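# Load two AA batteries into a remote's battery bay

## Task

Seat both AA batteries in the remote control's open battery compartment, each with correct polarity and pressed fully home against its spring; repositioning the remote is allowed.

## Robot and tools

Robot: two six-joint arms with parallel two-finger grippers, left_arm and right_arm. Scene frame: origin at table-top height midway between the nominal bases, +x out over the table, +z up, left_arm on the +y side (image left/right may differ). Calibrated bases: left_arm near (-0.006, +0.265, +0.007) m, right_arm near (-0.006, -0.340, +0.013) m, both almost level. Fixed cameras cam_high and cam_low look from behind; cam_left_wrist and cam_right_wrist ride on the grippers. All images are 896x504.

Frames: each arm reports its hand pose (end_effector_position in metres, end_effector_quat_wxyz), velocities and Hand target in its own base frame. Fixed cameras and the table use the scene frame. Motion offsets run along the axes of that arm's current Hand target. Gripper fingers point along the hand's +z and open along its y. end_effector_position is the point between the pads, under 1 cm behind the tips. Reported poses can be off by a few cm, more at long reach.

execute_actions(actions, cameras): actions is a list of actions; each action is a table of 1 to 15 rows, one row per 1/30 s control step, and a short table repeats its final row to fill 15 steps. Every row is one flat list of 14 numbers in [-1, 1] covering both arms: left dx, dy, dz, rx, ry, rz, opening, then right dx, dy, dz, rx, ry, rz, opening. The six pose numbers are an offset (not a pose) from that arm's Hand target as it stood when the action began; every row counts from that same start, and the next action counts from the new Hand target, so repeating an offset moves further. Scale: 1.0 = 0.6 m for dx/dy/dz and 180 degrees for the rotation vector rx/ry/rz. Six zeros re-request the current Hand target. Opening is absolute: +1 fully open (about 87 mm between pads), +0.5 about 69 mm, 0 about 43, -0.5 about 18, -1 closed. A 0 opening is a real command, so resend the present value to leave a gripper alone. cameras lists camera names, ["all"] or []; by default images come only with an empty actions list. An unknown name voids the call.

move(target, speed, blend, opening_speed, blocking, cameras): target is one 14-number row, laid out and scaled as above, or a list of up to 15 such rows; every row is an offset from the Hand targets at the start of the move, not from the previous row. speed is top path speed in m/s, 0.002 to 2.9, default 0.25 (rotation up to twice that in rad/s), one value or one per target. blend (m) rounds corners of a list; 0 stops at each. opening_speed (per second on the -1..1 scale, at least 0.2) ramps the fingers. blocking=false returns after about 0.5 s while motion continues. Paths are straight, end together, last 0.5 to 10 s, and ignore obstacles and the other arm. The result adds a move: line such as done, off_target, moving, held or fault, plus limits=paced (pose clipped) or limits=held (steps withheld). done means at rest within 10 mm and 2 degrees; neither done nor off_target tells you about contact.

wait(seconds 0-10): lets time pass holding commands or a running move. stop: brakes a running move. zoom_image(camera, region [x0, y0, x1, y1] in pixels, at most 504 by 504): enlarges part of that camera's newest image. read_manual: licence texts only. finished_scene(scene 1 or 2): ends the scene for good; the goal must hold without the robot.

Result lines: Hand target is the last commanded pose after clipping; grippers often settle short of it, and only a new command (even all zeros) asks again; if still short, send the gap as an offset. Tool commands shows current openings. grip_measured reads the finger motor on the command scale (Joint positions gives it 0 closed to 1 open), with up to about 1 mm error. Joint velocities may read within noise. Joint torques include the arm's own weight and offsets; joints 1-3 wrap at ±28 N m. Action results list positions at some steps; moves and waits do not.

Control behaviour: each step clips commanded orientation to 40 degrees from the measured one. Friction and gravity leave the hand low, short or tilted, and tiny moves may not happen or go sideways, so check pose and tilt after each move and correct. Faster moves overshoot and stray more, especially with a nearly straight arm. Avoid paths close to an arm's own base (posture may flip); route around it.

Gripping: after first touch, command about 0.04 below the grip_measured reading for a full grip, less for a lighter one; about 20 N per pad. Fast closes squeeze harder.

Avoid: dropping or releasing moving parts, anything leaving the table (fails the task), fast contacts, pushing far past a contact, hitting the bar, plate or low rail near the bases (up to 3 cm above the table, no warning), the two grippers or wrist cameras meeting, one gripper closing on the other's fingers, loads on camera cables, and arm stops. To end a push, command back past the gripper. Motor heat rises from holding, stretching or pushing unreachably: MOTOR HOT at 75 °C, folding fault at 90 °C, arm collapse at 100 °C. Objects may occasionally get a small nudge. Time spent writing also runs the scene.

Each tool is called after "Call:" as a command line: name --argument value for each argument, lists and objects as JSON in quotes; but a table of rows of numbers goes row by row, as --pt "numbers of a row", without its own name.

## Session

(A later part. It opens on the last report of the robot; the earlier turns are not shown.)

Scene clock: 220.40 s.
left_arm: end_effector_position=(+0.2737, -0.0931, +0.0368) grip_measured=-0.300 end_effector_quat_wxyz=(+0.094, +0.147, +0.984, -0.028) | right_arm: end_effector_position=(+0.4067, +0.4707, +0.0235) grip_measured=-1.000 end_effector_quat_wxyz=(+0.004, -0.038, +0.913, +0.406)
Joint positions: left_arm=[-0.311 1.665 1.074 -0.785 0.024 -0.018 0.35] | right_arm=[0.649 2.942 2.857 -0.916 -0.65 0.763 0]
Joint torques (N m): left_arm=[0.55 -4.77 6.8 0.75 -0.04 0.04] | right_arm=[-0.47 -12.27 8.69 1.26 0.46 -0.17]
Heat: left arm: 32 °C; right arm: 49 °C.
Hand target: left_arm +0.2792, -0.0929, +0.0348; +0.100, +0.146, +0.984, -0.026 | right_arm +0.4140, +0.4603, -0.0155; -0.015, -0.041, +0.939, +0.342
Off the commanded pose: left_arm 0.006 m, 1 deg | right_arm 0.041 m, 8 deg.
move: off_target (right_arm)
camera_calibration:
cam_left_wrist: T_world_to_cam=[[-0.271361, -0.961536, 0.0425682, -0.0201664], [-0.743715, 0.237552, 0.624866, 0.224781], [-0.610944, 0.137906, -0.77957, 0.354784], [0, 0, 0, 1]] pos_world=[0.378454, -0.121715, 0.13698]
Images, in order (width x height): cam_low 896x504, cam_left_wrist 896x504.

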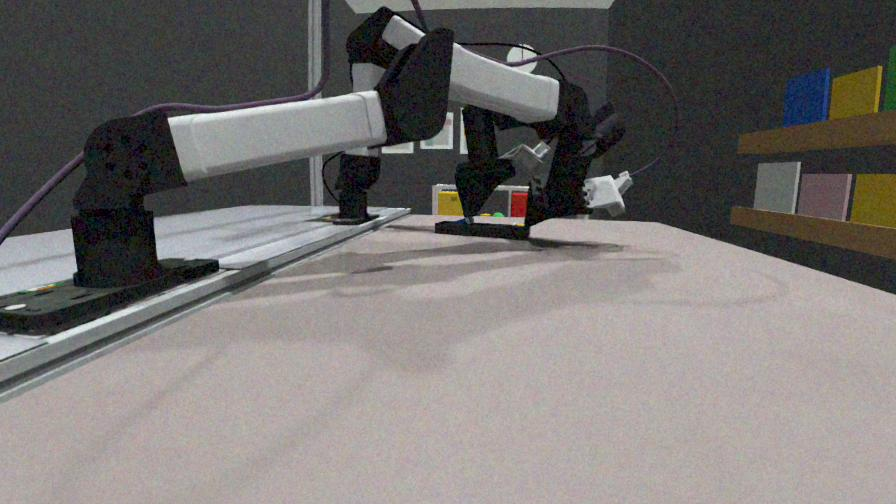

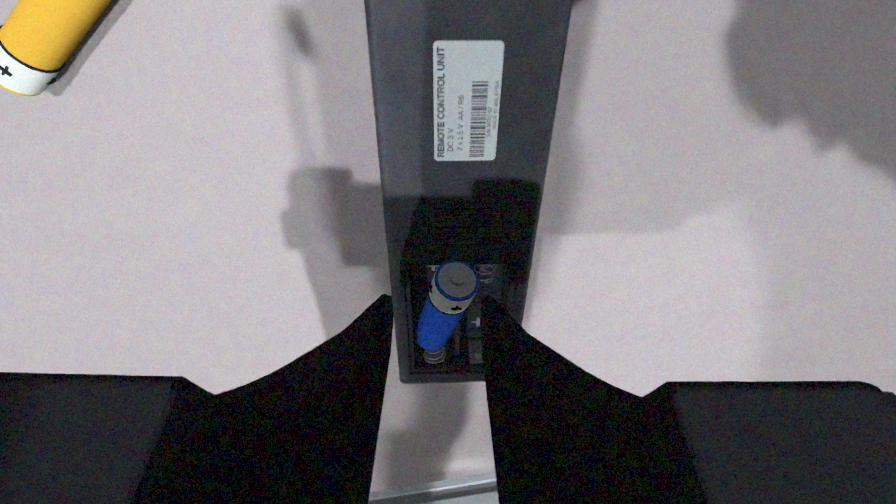

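Call:
move --target '[0,0,0.009,0,0.0,0,-0.3,0,0,0,0,0,0,-1]' --speed 0.1

Call:
move --target '[0,0,0,0,0,0,-0.75,0,0,0,0,0,0,-1]' --opening_speed 0.6 --cameras '["cam_low","cam_left_wrist"]'

Call:
zoom_image --camera "cam_low" --region '[430, 200, 550, 245]'

Call:
zoom_image --camera "cam_left_wrist" --region '[340, 180, 560, 400]'

Scene clock: 221.40 s.
left_arm: end_effector_position=(+0.2779, -0.0945, +0.0340) grip_measured=-0.300 end_effector_quat_wxyz=(+0.099, +0.147, +0.984, -0.028) | right_arm: end_effector_position=(+0.4067, +0.4707, +0.0235) grip_measured=-1.000 end_effector_quat_wxyz=(+0.004, -0.038, +0.913, +0.406)
Joint positions: left_arm=[-0.311 1.676 1.074 -0.764 0.024 -0.018 0.35] | right_arm=[0.649 2.942 2.857 -0.916 -0.65 0.763 0]
Joint torques (N m): left_arm=[0.55 -4.77 5.86 0.78 -0.04 0.04] | right_arm=[-0.5 -12.27 8.69 1.26 0.46 -0.17]
Heat: left arm: 32 °C; right arm: 49 °C.
Hand target: left_arm +0.2802, -0.0933, +0.0295; +0.100, +0.146, +0.984, -0.026 | right_arm +0.4140, +0.4603, -0.0155; -0.015, -0.041, +0.939, +0.342
Off the commanded pose: left_arm 0.005 m, 0 deg | right_arm 0.041 m, 8 deg.
move: off_target (right_arm)

Scene clock: 222.37 s.
left_arm: end_effector_position=(+0.2783, -0.0946, +0.0340) grip_measured=-0.668 end_effector_quat_wxyz=(+0.099, +0.146, +0.984, -0.028) | right_arm: end_effector_position=(+0.4067, +0.4707, +0.0235) grip_measured=-1.000 end_effector_quat_wxyz=(+0.004, -0.038, +0.913, +0.406)
Joint positions: left_arm=[-0.311 1.676 1.074 -0.763 0.024 -0.018 0.166] | right_arm=[0.649 2.942 2.857 -0.916 -0.65 0.763 0]
Joint torques (N m): left_arm=[0.54 -4.81 5.85 0.78 -0.05 0.04] | right_arm=[-0.5 -12.27 8.69 1.26 0.46 -0.17]
Heat: left arm: 32 °C; right arm: 49 °C.
Hand target: left_arm +0.2802, -0.0933, +0.0295; +0.100, +0.146, +0.984, -0.026 | right_arm +0.4140, +0.4603, -0.0155; -0.015, -0.041, +0.939, +0.342
Off the commanded pose: left_arm 0.005 m, 0 deg | right_arm 0.041 m, 8 deg.
move: off_target (right_arm)
camera_calibration:
cam_left_wrist: T_world_to_cam=[[-0.271817, -0.961389, 0.0429641, -0.0200717], [-0.750489, 0.239712, 0.615877, 0.232642], [-0.602397, 0.135162, -0.78667, 0.353262], [0, 0, 0, 1]] pos_world=[0.381943, -0.122811, 0.135484]
Images, in order (width x height): cam_low 896x504, cam_left_wrist 896x504.

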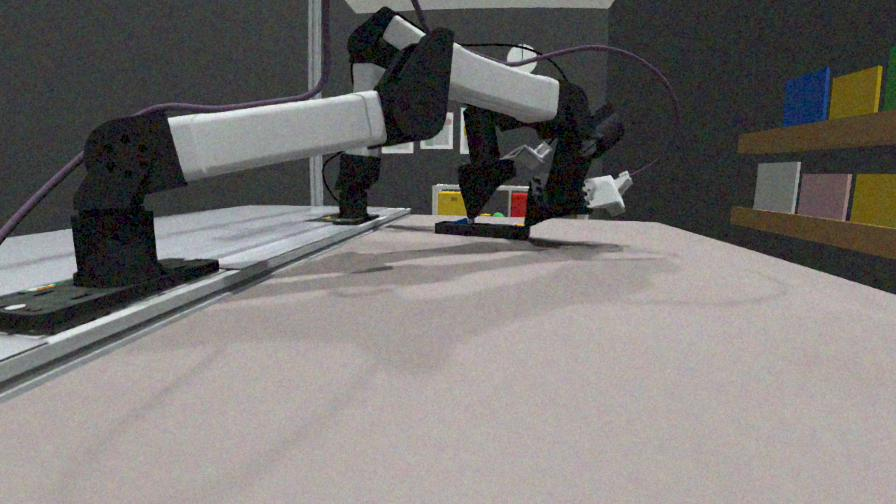

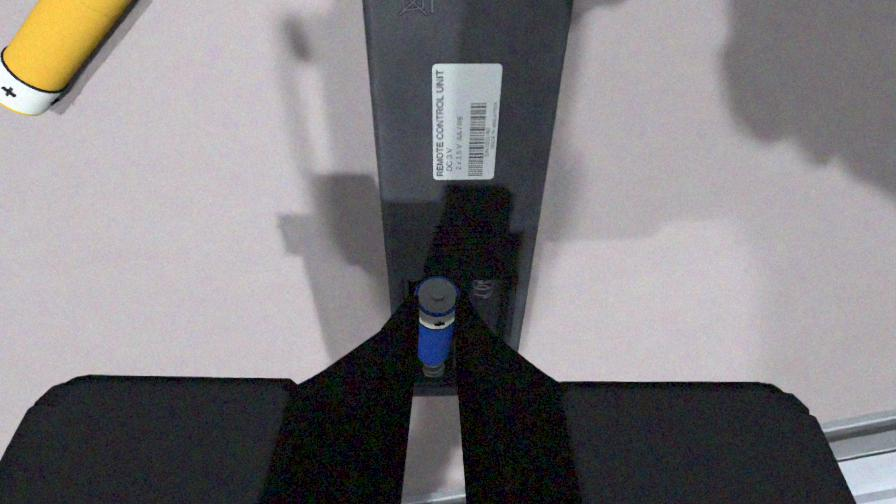

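Scaled by 4.200 from the camera's 896x504 image, which has a finer 1280x720 frame.

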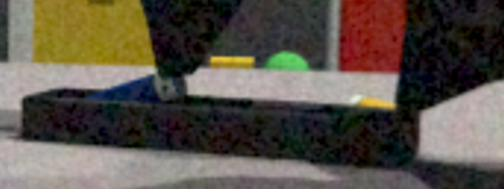

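Scaled by 2.291 from the camera's 896x504 image, which has a finer 1280x720 frame.

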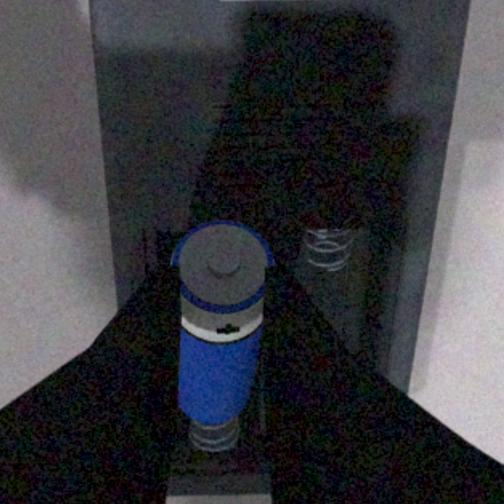

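Call:
move --target '[0.05,0,0.0,0,0.0,0,-0.78,0,0,0,0,0,0,-1]' --speed 0.06 --cameras '["cam_low","cam_left_wrist"]'

Call:
zoom_image --camera "cam_low" --region '[430, 200, 550, 245]'

Call:
zoom_image --camera "cam_left_wrist" --region '[340, 180, 560, 400]'

Scene clock: 223.30 s.
left_arm: end_effector_position=(+0.2717, -0.0925, +0.0343) grip_measured=-0.778 end_effector_quat_wxyz=(+0.133, +0.146, +0.980, -0.034) | right_arm: end_effector_position=(+0.4067, +0.4707, +0.0235) grip_measured=-1.000 end_effector_quat_wxyz=(+0.004, -0.038, +0.913, +0.406)
Joint positions: left_arm=[-0.311 1.589 0.976 -0.685 0.024 -0.018 0.111] | right_arm=[0.649 2.942 2.857 -0.916 -0.65 0.763 0]
Joint torques (N m): left_arm=[0.39 -5.04 2.92 0.39 -0.04 0.01] | right_arm=[-0.49 -12.27 8.69 1.26 0.46 -0.17]
Heat: left arm: 32 °C; right arm: 49 °C.
Hand target: left_arm +0.2520, -0.0849, +0.0234; +0.100, +0.146, +0.984, -0.026 | right_arm +0.4139, +0.4602, -0.0155; -0.015, -0.041, +0.939, +0.342
Off the commanded pose: left_arm 0.024 m, 4 deg | right_arm 0.041 m, 8 deg.
move: off_target (left_arm, right_arm)
camera_calibration:
cam_left_wrist: T_world_to_cam=[[-0.274712, -0.960463, 0.0451996, -0.0191037], [-0.78854, 0.25194, 0.561009, 0.240399], [-0.550217, 0.118475, -0.826575, 0.334891], [0, 0, 0, 1]] pos_world=[0.368579, -0.118591, 0.14281]
Images, in order (width x height): cam_low 896x504, cam_left_wrist 896x504.

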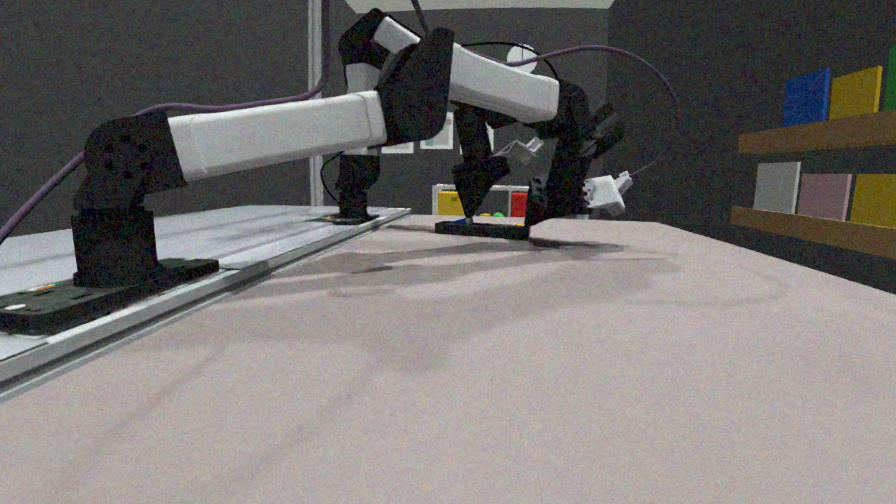

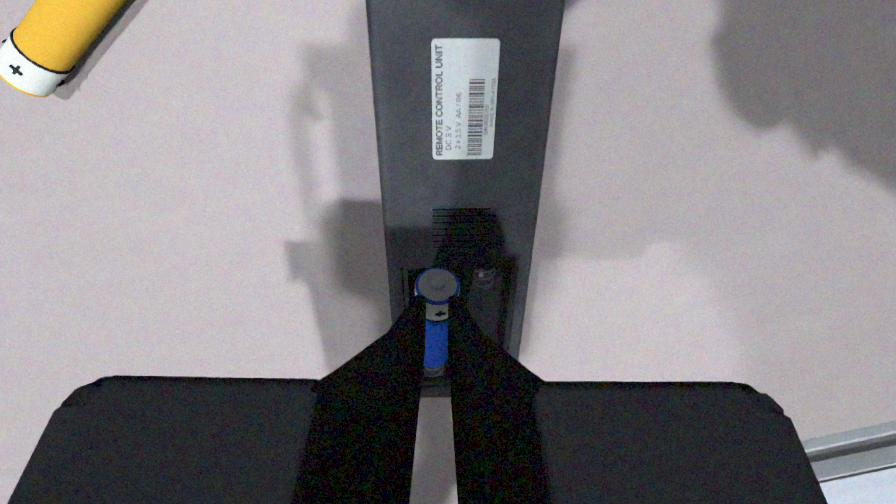

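Scaled by 4.200 from the camera's 896x504 image, which has a finer 1280x720 frame.

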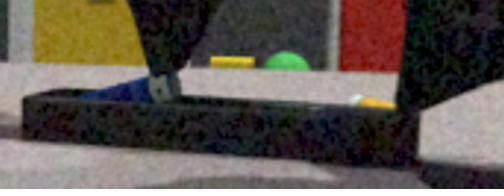

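Scaled by 2.291 from the camera's 896x504 image, which has a finer 1280x720 frame.

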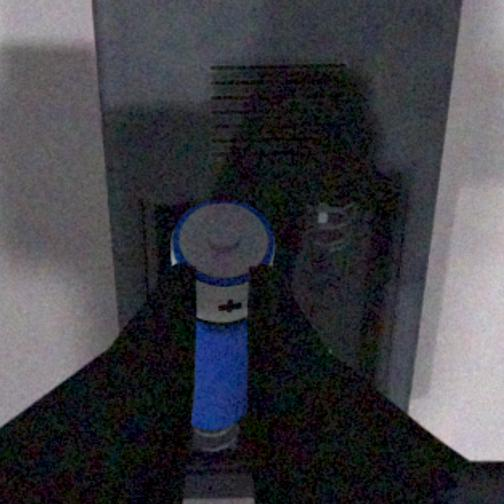

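Call:
move --target '[0.03,0,0.025,0,0.015,0,-0.85,0,0,0,0,0,0,-1]' --speed 0.06 --cameras '["cam_low","cam_left_wrist"]'

Call:
zoom_image --camera "cam_low" --region '[430, 200, 550, 245]'

Call:
zoom_image --camera "cam_left_wrist" --region '[340, 180, 560, 400]'

Scene clock: 224.20 s.
left_arm: end_effector_position=(+0.2702, -0.0920, +0.0338) grip_measured=-0.848 end_effector_quat_wxyz=(+0.142, +0.146, +0.978, -0.036) | right_arm: end_effector_position=(+0.4067, +0.4707, +0.0235) grip_measured=-1.000 end_effector_quat_wxyz=(+0.004, -0.038, +0.913, +0.406)
Joint positions: left_arm=[-0.311 1.565 0.948 -0.66 0.024 -0.018 0.076] | right_arm=[0.649 2.942 2.857 -0.916 -0.65 0.763 0]
Joint torques (N m): left_arm=[0.24 -1.92 0.7 0.36 -0.05 0.01] | right_arm=[-0.49 -12.27 8.69 1.26 0.46 -0.17]
Heat: left arm: 32 °C; right arm: 49 °C.
Hand target: left_arm +0.2380, -0.0810, +0.0050; +0.076, +0.146, +0.986, -0.022 | right_arm +0.4140, +0.4603, -0.0155; -0.015, -0.041, +0.939, +0.342
Off the commanded pose: left_arm 0.045 m, 8 deg | right_arm 0.041 m, 8 deg.
move: off_target (left_arm, right_arm)
camera_calibration:
cam_left_wrist: T_world_to_cam=[[-0.275548, -0.960196, 0.0458015, -0.0187535], [-0.799004, 0.255261, 0.544458, 0.243048], [-0.534478, 0.113429, -0.837537, 0.329164], [0, 0, 0, 1]] pos_world=[0.36496, -0.117384, 0.144217]
Images, in order (width x height): cam_low 896x504, cam_left_wrist 896x504.

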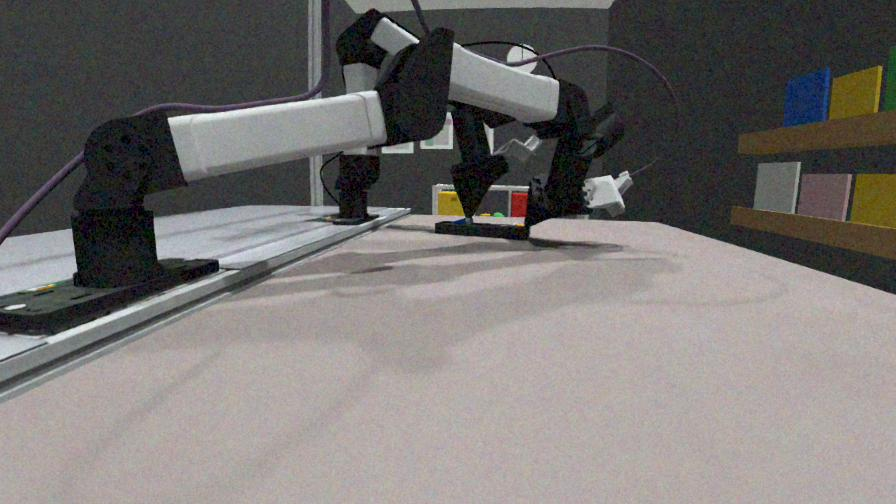

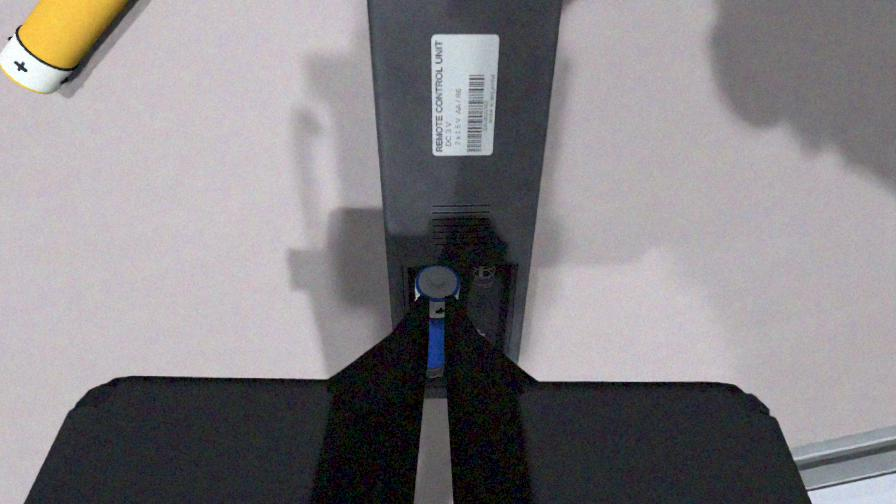

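Scaled by 4.200 from the camera's 896x504 image, which has a finer 1280x720 frame.

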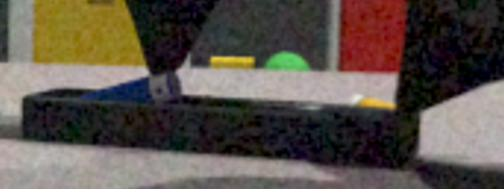

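Scaled by 2.291 from the camera's 896x504 image, which has a finer 1280x720 frame.

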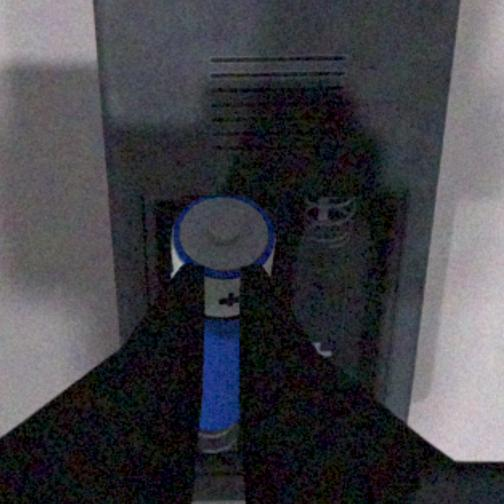

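Call:
move --target '[0,0,0,0,0,0,-0.45,0,0,0,0,0,0,-1]' --opening_speed 0.5 --cameras '["cam_low","cam_left_wrist"]'

Call:
zoom_image --camera "cam_low" --region '[430, 200, 550, 245]'

Call:
zoom_image --camera "cam_left_wrist" --region '[340, 180, 560, 400]'

Scene clock: 225.40 s.
left_arm: end_effector_position=(+0.2633, -0.0907, +0.0241) grip_measured=-0.451 end_effector_quat_wxyz=(+0.129, +0.146, +0.980, -0.036) | right_arm: end_effector_position=(+0.4067, +0.4707, +0.0235) grip_measured=-1.000 end_effector_quat_wxyz=(+0.004, -0.038, +0.913, +0.406)
Joint positions: left_arm=[-0.311 1.578 0.922 -0.647 0.029 -0.018 0.275] | right_arm=[0.649 2.942 2.857 -0.916 -0.65 0.763 0]
Joint torques (N m): left_arm=[0.27 -2.52 2.85 0.25 -0.09 0.01] | right_arm=[-0.47 -12.27 8.7 1.26 0.46 -0.17]
Heat: left arm: 31 °C; right arm: 49 °C.
Hand target: left_arm +0.2380, -0.0810, +0.0051; +0.076, +0.146, +0.986, -0.022 | right_arm +0.4139, +0.4602, -0.0155; -0.015, -0.041, +0.939, +0.342
Off the commanded pose: left_arm 0.033 m, 6 deg | right_arm 0.041 m, 8 deg.
move: off_target (left_arm, right_arm)
camera_calibration:
cam_left_wrist: T_world_to_cam=[[-0.275269, -0.960069, 0.0499396, -0.019184], [-0.784419, 0.254332, 0.565688, 0.238068], [-0.555801, 0.116543, -0.823106, 0.322818], [0, 0, 0, 1]] pos_world=[0.360887, -0.116588, 0.131999]
Images, in order (width x height): cam_low 896x504, cam_left_wrist 896x504.

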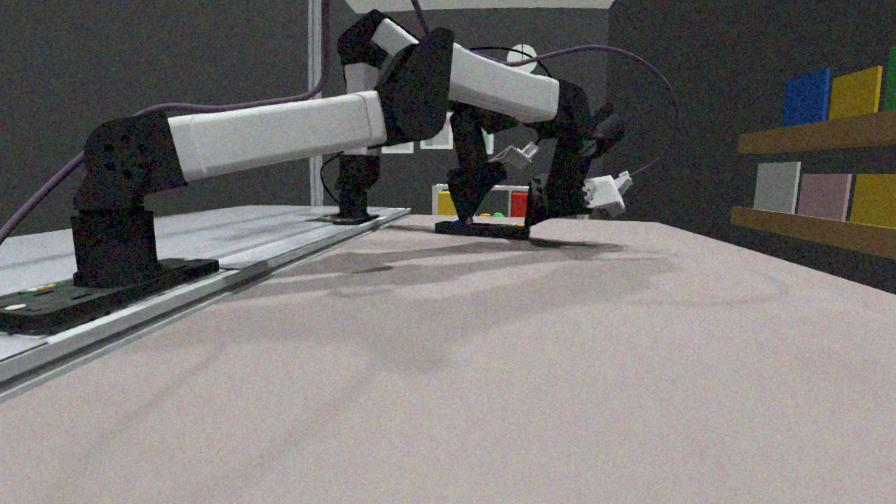

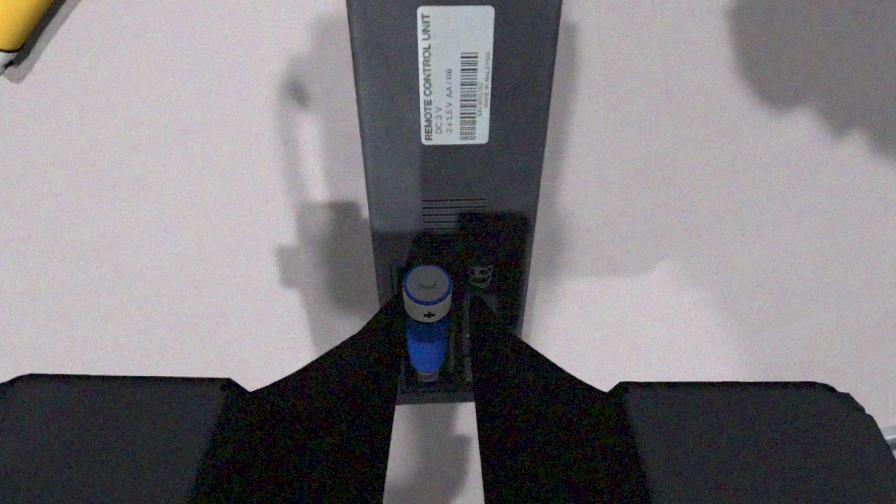

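Scaled by 4.200 from the camera's 896x504 image, which has a finer 1280x720 frame.

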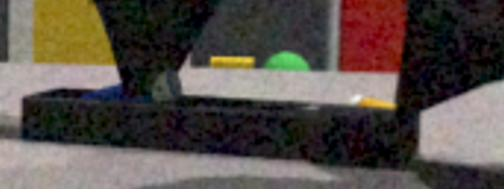

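Scaled by 2.291 from the camera's 896x504 image, which has a finer 1280x720 frame.

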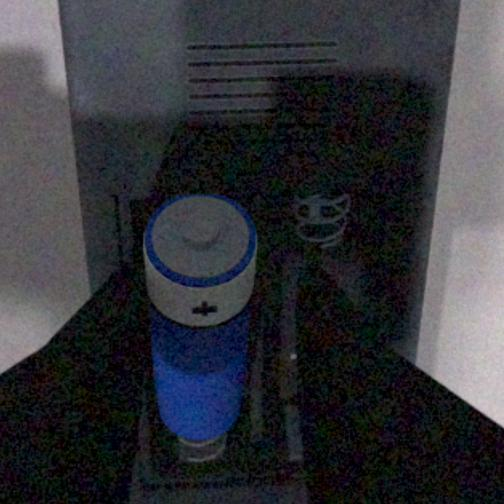

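Call:
move --target '[-0.055,0,-0.05,0,-0.012,0,-0.45,0,0,0,0,0,0,-1]' --speed 0.08

Scene clock: 226.73 s.
left_arm: end_effector_position=(+0.2560, -0.0879, +0.0350) grip_measured=-0.450 end_effector_quat_wxyz=(+0.088, +0.146, +0.985, -0.029) | right_arm: end_effector_position=(+0.4067, +0.4707, +0.0235) grip_measured=-1.000 end_effector_quat_wxyz=(+0.004, -0.038, +0.913, +0.406)
Joint positions: left_arm=[-0.31 1.61 1.007 -0.784 0.028 -0.018 0.275] | right_arm=[0.649 2.942 2.857 -0.916 -0.65 0.763 0]
Joint torques (N m): left_arm=[0.5 -4.19 9.61 0.47 -0.08 0.05] | right_arm=[-0.5 -12.27 8.7 1.26 0.46 -0.17]
Heat: left arm: 32 °C; right arm: 49 °C.
Hand target: left_arm +0.2649, -0.0884, +0.0398; +0.095, +0.146, +0.984, -0.025 | right_arm +0.4140, +0.4603, -0.0155; -0.015, -0.041, +0.939, +0.342
Off the commanded pose: left_arm 0.010 m, 1 deg | right_arm 0.041 m, 8 deg.
move: off_target (right_arm)

Call:
move --target '[-0.018,0,0.012,0,0,0,-0.45,0,0,0,0,0,0,-1]' --speed 0.08

Scene clock: 227.53 s.
left_arm: end_effector_position=(+0.2623, -0.0899, +0.0294) grip_measured=-0.450 end_effector_quat_wxyz=(+0.078, +0.146, +0.986, -0.027) | right_arm: end_effector_position=(+0.4067, +0.4707, +0.0235) grip_measured=-1.000 end_effector_quat_wxyz=(+0.004, -0.038, +0.913, +0.406)
Joint positions: left_arm=[-0.31 1.661 1.038 -0.785 0.028 -0.018 0.275] | right_arm=[0.649 2.942 2.857 -0.916 -0.65 0.763 0]
Joint torques (N m): left_arm=[0.53 -4.59 9.77 0.6 -0.08 0.05] | right_arm=[-0.49 -12.27 8.69 1.26 0.46 -0.17]
Heat: left arm: 32 °C; right arm: 49 °C.
Hand target: left_arm +0.2763, -0.0919, +0.0349; +0.095, +0.146, +0.984, -0.025 | right_arm +0.4140, +0.4603, -0.0155; -0.015, -0.041, +0.939, +0.342
Off the commanded pose: left_arm 0.015 m, 2 deg | right_arm 0.041 m, 8 deg.
move: off_target (left_arm, right_arm)

Call:
move --target '[-0.010,0,0.002,0,0,0,-0.45,0,0,0,0,0,0,-1]' --speed 0.08 --cameras '["cam_low","cam_left_wrist"]'

Call:
zoom_image --camera "cam_left_wrist" --region '[340, 180, 560, 400]'

Scene clock: 228.33 s.
left_arm: end_effector_position=(+0.2689, -0.0921, +0.0296) grip_measured=-0.450 end_effector_quat_wxyz=(+0.080, +0.146, +0.986, -0.027) | right_arm: end_effector_position=(+0.4067, +0.4707, +0.0235) grip_measured=-1.000 end_effector_quat_wxyz=(+0.004, -0.038, +0.913, +0.406)
Joint positions: left_arm=[-0.31 1.683 1.064 -0.785 0.028 -0.018 0.275] | right_arm=[0.649 2.942 2.857 -0.916 -0.65 0.763 0]
Joint torques (N m): left_arm=[0.53 -4.75 9.81 0.57 -0.08 0.05] | right_arm=[-0.5 -12.29 8.7 1.26 0.46 -0.17]
Heat: left arm: 32 °C; right arm: 49 °C.
Hand target: left_arm +0.2822, -0.0938, +0.0349; +0.095, +0.146, +0.984, -0.025 | right_arm +0.4140, +0.4603, -0.0155; -0.015, -0.041, +0.939, +0.342
Off the commanded pose: left_arm 0.014 m, 2 deg | right_arm 0.041 m, 8 deg.
move: off_target (left_arm, right_arm)
camera_calibration:
cam_left_wrist: T_world_to_cam=[[-0.269766, -0.961857, 0.0453526, -0.0207134], [-0.726447, 0.234206, 0.646082, 0.219889], [-0.632061, 0.141345, -0.761919, 0.351596], [0, 0, 0, 1]] pos_world=[0.37638, -0.121119, 0.126761]
Images, in order (width x height): cam_low 896x504, cam_left_wrist 896x504.

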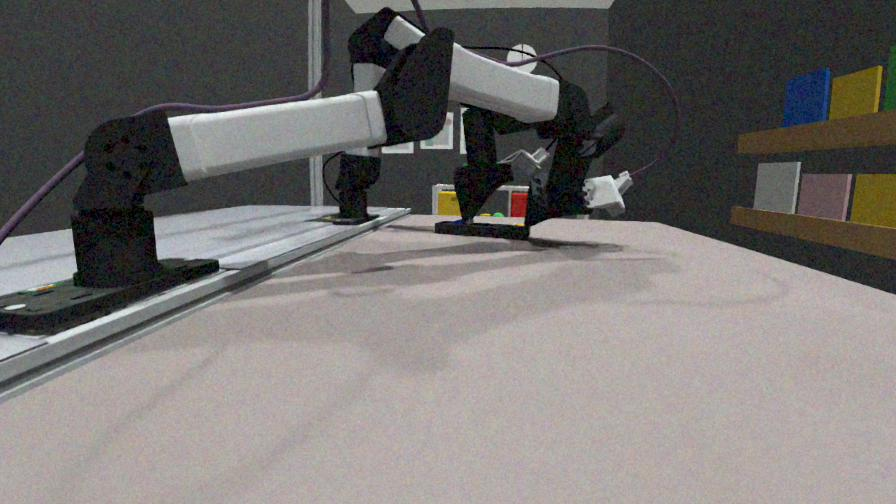

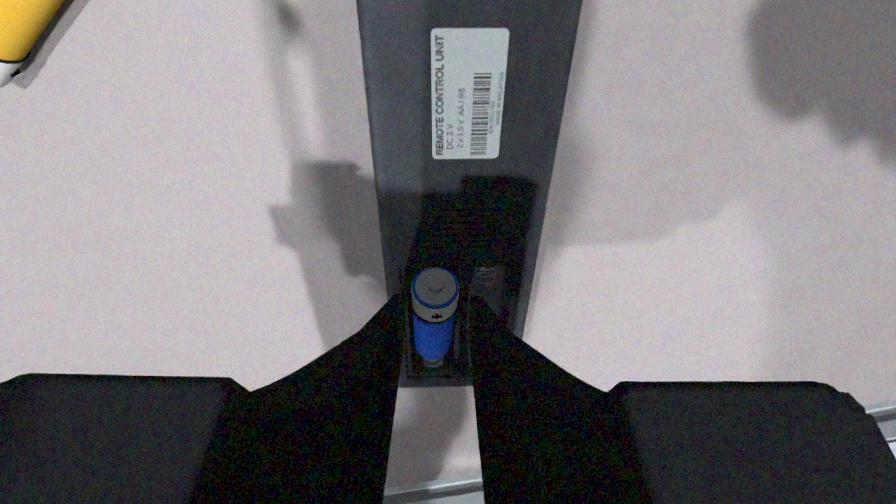

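Scaled by 2.291 from the camera's 896x504 image, which has a finer 1280x720 frame.

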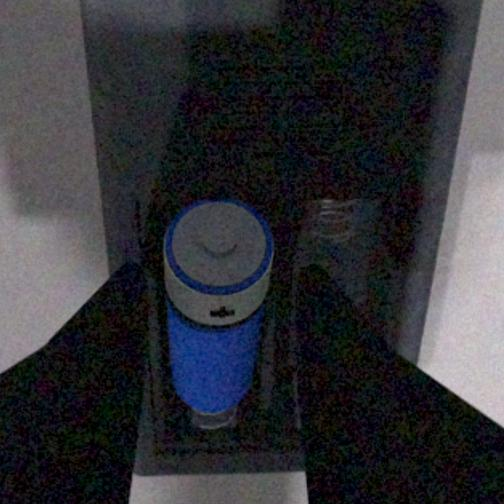

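Call:
move --target '[0,0,0,0,0,0,-0.75,0,0,0,0,0,0,-1]' --opening_speed 0.6

Call:
move --target '[0.07,0,-0.003,0,0.0,0,-0.8,0,0,0,0,0,0,-1]' --speed 0.08 --cameras '["cam_low","cam_left_wrist"]'

Call:
zoom_image --camera "cam_low" --region '[430, 200, 550, 245]'

Call:
zoom_image --camera "cam_left_wrist" --region '[340, 180, 560, 400]'

Scene clock: 229.13 s.
left_arm: end_effector_position=(+0.2690, -0.0917, +0.0296) grip_measured=-0.640 end_effector_quat_wxyz=(+0.080, +0.146, +0.986, -0.026) | right_arm: end_effector_position=(+0.4067, +0.4707, +0.0235) grip_measured=-1.000 end_effector_quat_wxyz=(+0.004, -0.038, +0.913, +0.406)
Joint positions: left_arm=[-0.31 1.683 1.064 -0.785 0.026 -0.018 0.18] | right_arm=[0.649 2.942 2.857 -0.916 -0.65 0.763 0]
Joint torques (N m): left_arm=[0.51 -4.74 9.83 0.57 -0.06 0.05] | right_arm=[-0.49 -12.29 8.7 1.26 0.46 -0.17]
Heat: left arm: 32 °C; right arm: 49 °C.
Hand target: left_arm +0.2822, -0.0937, +0.0349; +0.095, +0.146, +0.984, -0.025 | right_arm +0.4140, +0.4603, -0.0155; -0.015, -0.041, +0.939, +0.342
Off the commanded pose: left_arm 0.014 m, 2 deg | right_arm 0.041 m, 8 deg.
move: off_target (left_arm, right_arm)

Scene clock: 230.07 s.
left_arm: end_effector_position=(+0.2626, -0.0896, +0.0308) grip_measured=-0.642 end_effector_quat_wxyz=(+0.124, +0.146, +0.981, -0.033) | right_arm: end_effector_position=(+0.4061, +0.4711, +0.0235) grip_measured=-1.000 end_effector_quat_wxyz=(+0.003, -0.038, +0.913, +0.406)
Joint positions: left_arm=[-0.31 1.575 0.949 -0.69 0.025 -0.018 0.179] | right_arm=[0.65 2.942 2.857 -0.917 -0.65 0.763 0]
Joint torques (N m): left_arm=[0.32 -6.48 3.92 0.11 -0.05 0.02] | right_arm=[-0.58 -12.27 8.69 1.26 0.46 -0.17]
Heat: left arm: 32 °C; right arm: 49 °C.
Hand target: left_arm +0.2423, -0.0817, +0.0285; +0.095, +0.146, +0.984, -0.025 | right_arm +0.4138, +0.4603, -0.0155; -0.015, -0.041, +0.939, +0.342
Off the commanded pose: left_arm 0.022 m, 3 deg | right_arm 0.041 m, 8 deg.
move: off_target (left_arm, right_arm)
camera_calibration:
cam_left_wrist: T_world_to_cam=[[-0.27311, -0.960889, 0.0458668, -0.0190363], [-0.778609, 0.2488, 0.576079, 0.231111], [-0.564959, 0.12162, -0.816106, 0.330553], [0, 0, 0, 1]] pos_world=[0.361495, -0.115994, 0.137502]
Images, in order (width x height): cam_low 896x504, cam_left_wrist 896x504.

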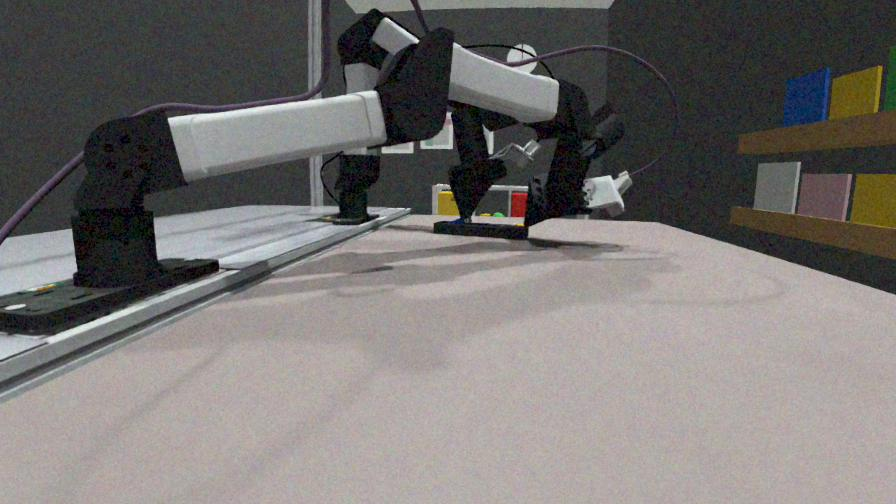

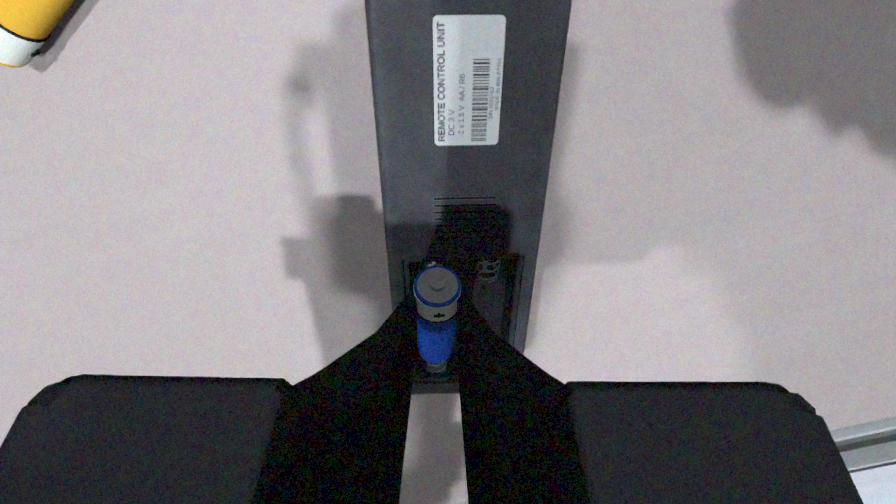

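Scaled by 4.200 from the camera's 896x504 image, which has a finer 1280x720 frame.

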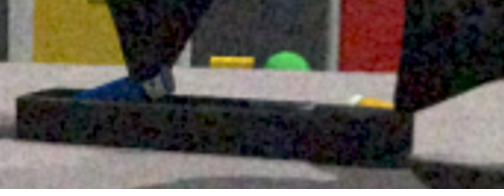

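Scaled by 2.291 from the camera's 896x504 image, which has a finer 1280x720 frame.

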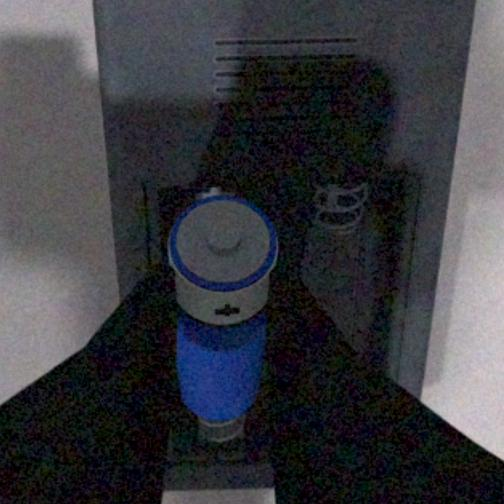

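Call:
move --target '[0.015,0,0.03,0,0.0,0,-0.8,0,0,0,0,0,0,-1]' --speed 0.08 --cameras '["cam_low","cam_left_wrist"]'

Call:
zoom_image --camera "cam_low" --region '[430, 200, 550, 245]'

Call:
zoom_image --camera "cam_left_wrist" --region '[340, 180, 560, 400]'

Scene clock: 231.00 s.
left_arm: end_effector_position=(+0.2631, -0.0897, +0.0278) grip_measured=-0.645 end_effector_quat_wxyz=(+0.143, +0.146, +0.978, -0.036) | right_arm: end_effector_position=(+0.4061, +0.4711, +0.0235) grip_measured=-1.000 end_effector_quat_wxyz=(+0.003, -0.038, +0.913, +0.406)
Joint positions: left_arm=[-0.31 1.545 0.902 -0.633 0.025 -0.018 0.178] | right_arm=[0.65 2.942 2.857 -0.917 -0.65 0.763 0]
Joint torques (N m): left_arm=[0.18 -3.38 1.88 0.39 -0.06 0] | right_arm=[-0.57 -12.27 8.69 1.26 0.46 -0.17]
Heat: left arm: 32 °C; right arm: 49 °C.
Hand target: left_arm +0.2372, -0.0806, +0.0091; +0.095, +0.146, +0.984, -0.025 | right_arm +0.4138, +0.4603, -0.0155; -0.015, -0.041, +0.939, +0.342
Off the commanded pose: left_arm 0.033 m, 6 deg | right_arm 0.041 m, 8 deg.
move: off_target (left_arm, right_arm)
camera_calibration:
cam_left_wrist: T_world_to_cam=[[-0.274828, -0.960338, 0.0471153, -0.0184931], [-0.799752, 0.255524, 0.543235, 0.240415], [-0.533728, 0.111616, -0.838258, 0.319765], [0, 0, 0, 1]] pos_world=[0.357857, -0.114882, 0.138315]
Images, in order (width x height): cam_low 896x504, cam_left_wrist 896x504.

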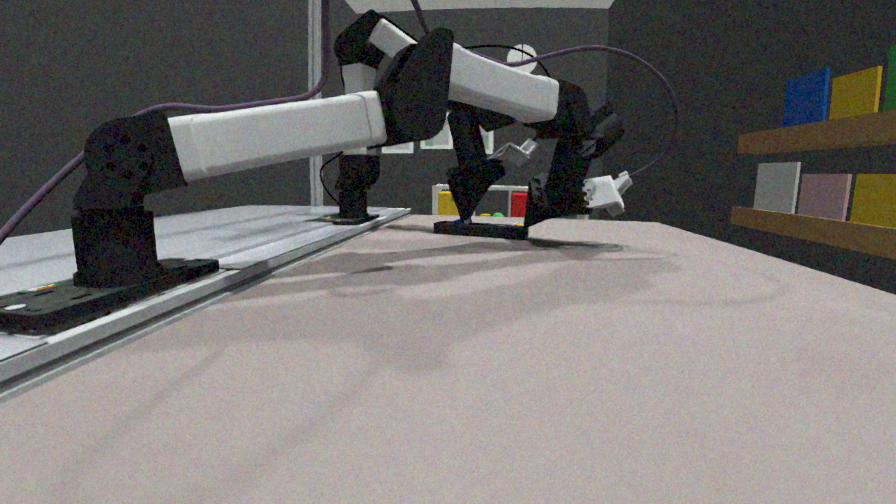

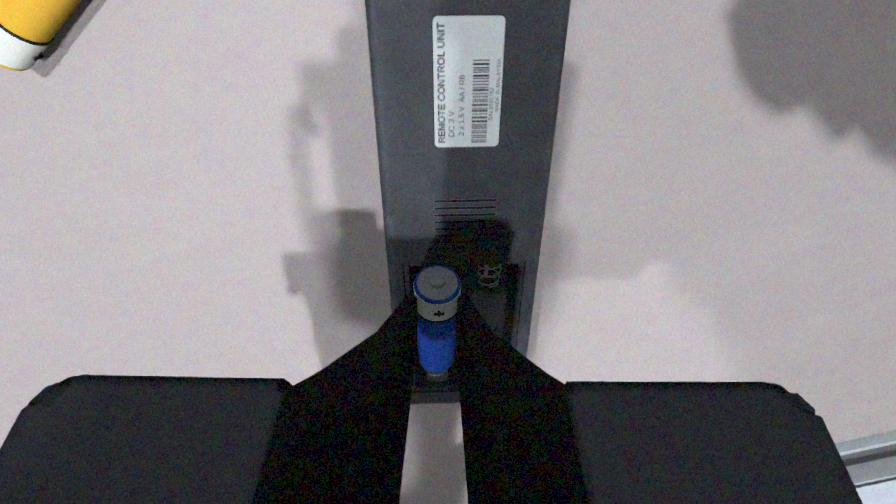

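Scaled by 4.200 from the camera's 896x504 image, which has a finer 1280x720 frame.

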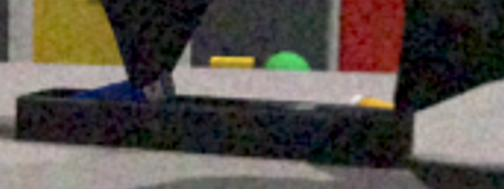

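Scaled by 2.291 from the camera's 896x504 image, which has a finer 1280x720 frame.

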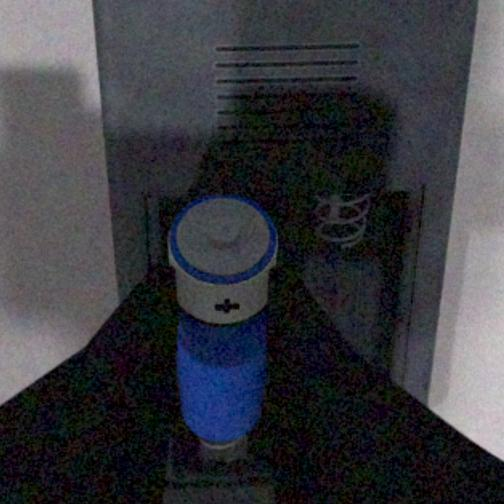

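Call:
move --target '[0.025,0,0.015,0,0.06,0,-0.8,0,0,0,0,0,0,-1]' --speed 0.08 --cameras '["cam_low","cam_left_wrist"]'

Call:
zoom_image --camera "cam_low" --region '[430, 200, 550, 245]'

Call:
zoom_image --camera "cam_left_wrist" --region '[340, 180, 560, 400]'

Scene clock: 232.63 s.
left_arm: end_effector_position=(+0.2629, -0.0896, +0.0273) grip_measured=-0.645 end_effector_quat_wxyz=(+0.089, +0.146, +0.985, -0.027) | right_arm: end_effector_position=(+0.4061, +0.4711, +0.0235) grip_measured=-1.000 end_effector_quat_wxyz=(+0.003, -0.038, +0.913, +0.406)
Joint positions: left_arm=[-0.31 1.646 1.013 -0.753 0.025 -0.018 0.178] | right_arm=[0.65 2.942 2.857 -0.917 -0.65 0.763 0]
Joint torques (N m): left_arm=[0.21 -0.44 1.48 -0.11 -0.02 0.06] | right_arm=[-0.58 -12.29 8.7 1.26 0.46 -0.17]
Heat: left arm: 32 °C; right arm: 49 °C.
Hand target: left_arm +0.2247, -0.0771, -0.0026; +0.002, +0.147, +0.989, -0.011 | right_arm +0.4138, +0.4603, -0.0155; -0.015, -0.041, +0.939, +0.342
Off the commanded pose: left_arm 0.050 m, 10 deg | right_arm 0.041 m, 8 deg.
move: off_target (left_arm, right_arm)
camera_calibration:
cam_left_wrist: T_world_to_cam=[[-0.270057, -0.961866, 0.0433908, -0.0197276], [-0.737748, 0.23567, 0.632603, 0.219919], [-0.618706, 0.138827, -0.773259, 0.342238], [0, 0, 0, 1]] pos_world=[0.368662, -0.118316, 0.126373]
Images, in order (width x height): cam_low 896x504, cam_left_wrist 896x504.

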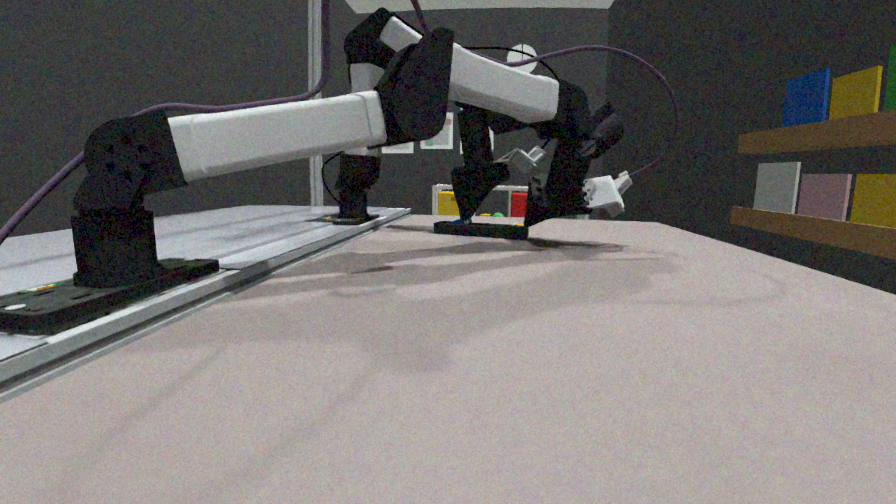

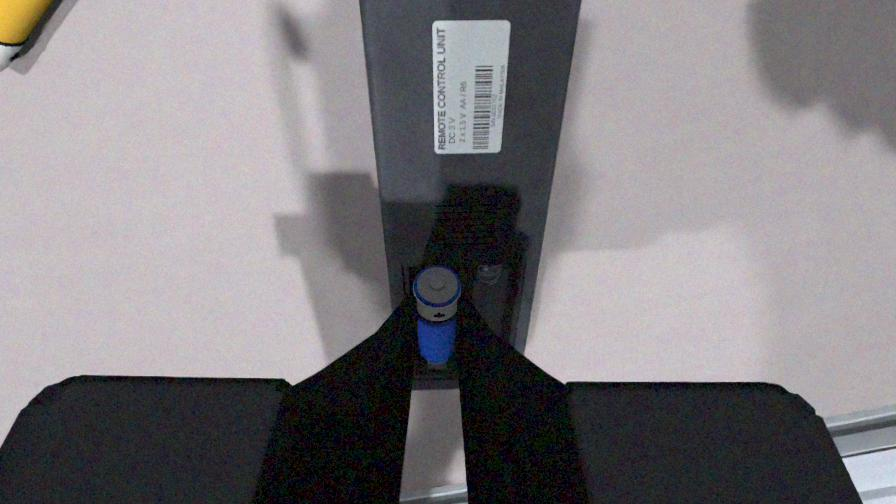

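Scaled by 4.200 from the camera's 896x504 image, which has a finer 1280x720 frame.

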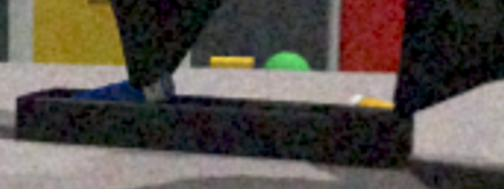

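Scaled by 2.291 from the camera's 896x504 image, which has a finer 1280x720 frame.

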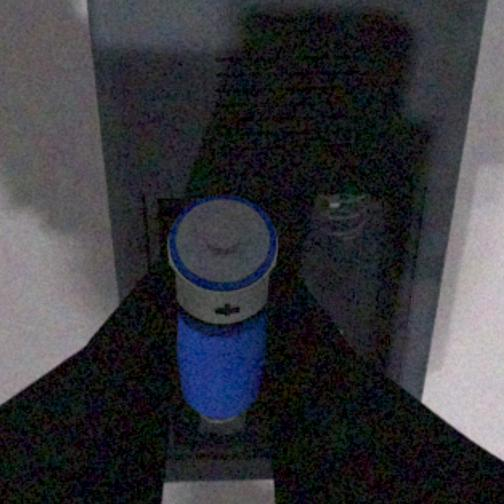

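Call:
move --target '[0.0,0,0.0,0,0.07,0,-0.8,0,0,0,0,0,0,-1]' --speed 0.08 --cameras '["cam_low","cam_left_wrist"]'

Call:
zoom_image --camera "cam_low" --region '[430, 200, 550, 245]'

Call:
zoom_image --camera "cam_left_wrist" --region '[340, 180, 560, 400]'

Scene clock: 234.50 s.
left_arm: end_effector_position=(+0.2589, -0.0884, +0.0219) grip_measured=-0.647 end_effector_quat_wxyz=(-0.027, +0.145, +0.989, -0.008) | right_arm: end_effector_position=(+0.4061, +0.4711, +0.0235) grip_measured=-1.000 end_effector_quat_wxyz=(+0.003, -0.038, +0.913, +0.406)
Joint positions: left_arm=[-0.31 1.859 1.221 -0.983 0.025 -0.018 0.177] | right_arm=[0.65 2.942 2.857 -0.917 -0.65 0.763 0]
Joint torques (N m): left_arm=[0.32 -1.55 0.94 -0.35 0 0.12] | right_arm=[-0.58 -12.27 8.68 1.26 0.46 -0.17]
Heat: left arm: 31 °C; right arm: 49 °C.
Hand target: left_arm +0.2247, -0.0771, -0.0027; -0.107, +0.148, +0.983, +0.005 | right_arm +0.4138, +0.4603, -0.0155; -0.015, -0.041, +0.939, +0.342
Off the commanded pose: left_arm 0.044 m, 9 deg | right_arm 0.041 m, 8 deg.
move: off_target (left_arm, right_arm)
camera_calibration:
cam_left_wrist: T_world_to_cam=[[-0.261054, -0.964736, 0.0337055, -0.0217826], [-0.577609, 0.184084, 0.795286, 0.170503], [-0.773446, 0.188144, -0.605296, 0.376197], [0, 0, 0, 1]] pos_world=[0.383766, -0.123181, 0.0928461]
Images, in order (width x height): cam_low 896x504, cam_left_wrist 896x504.

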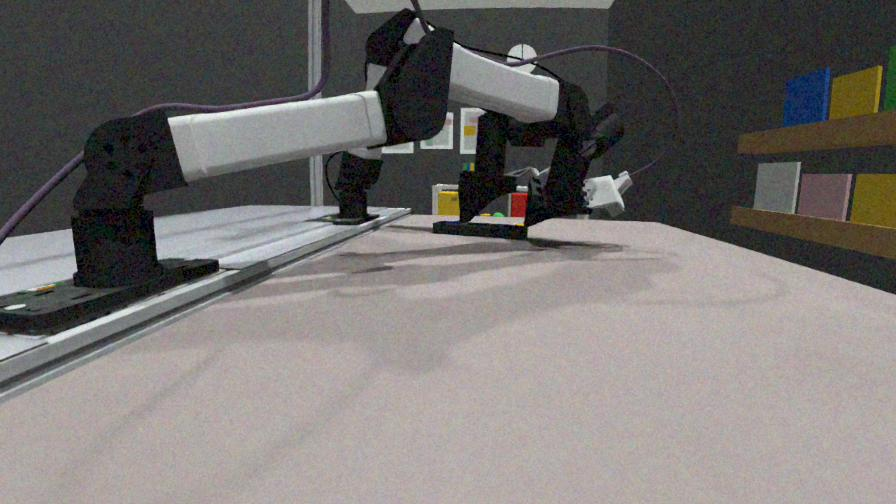

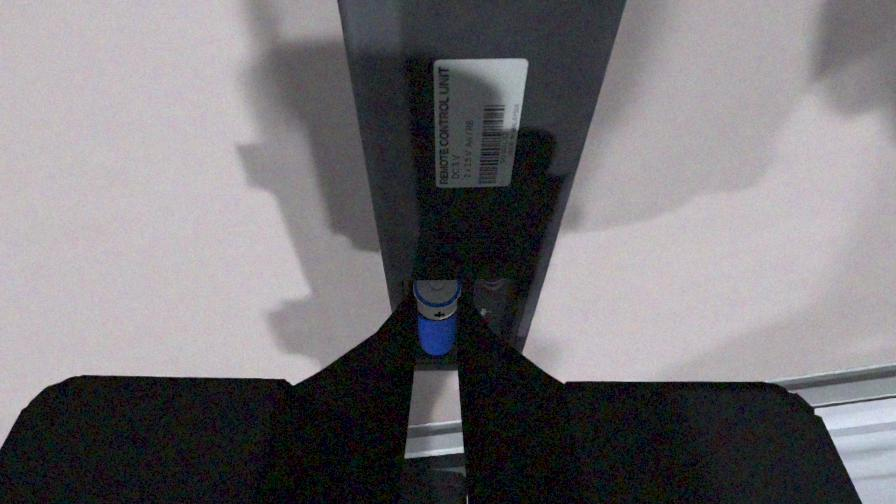

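Scaled by 4.200 from the camera's 896x504 image, which has a finer 1280x720 frame.

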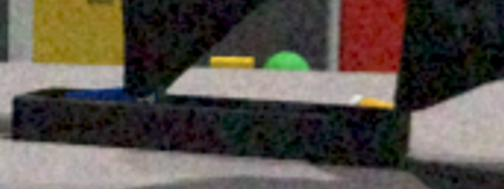

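Scaled by 2.291 from the camera's 896x504 image, which has a finer 1280x720 frame.

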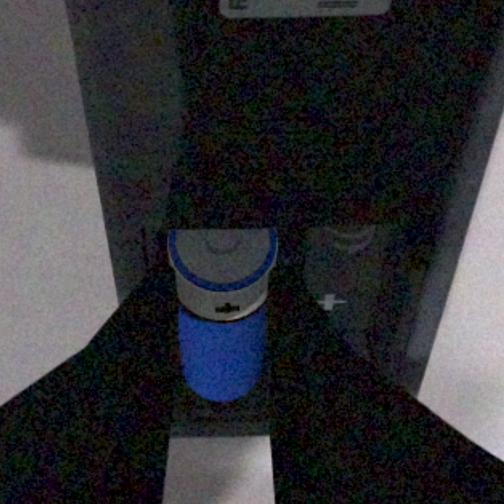

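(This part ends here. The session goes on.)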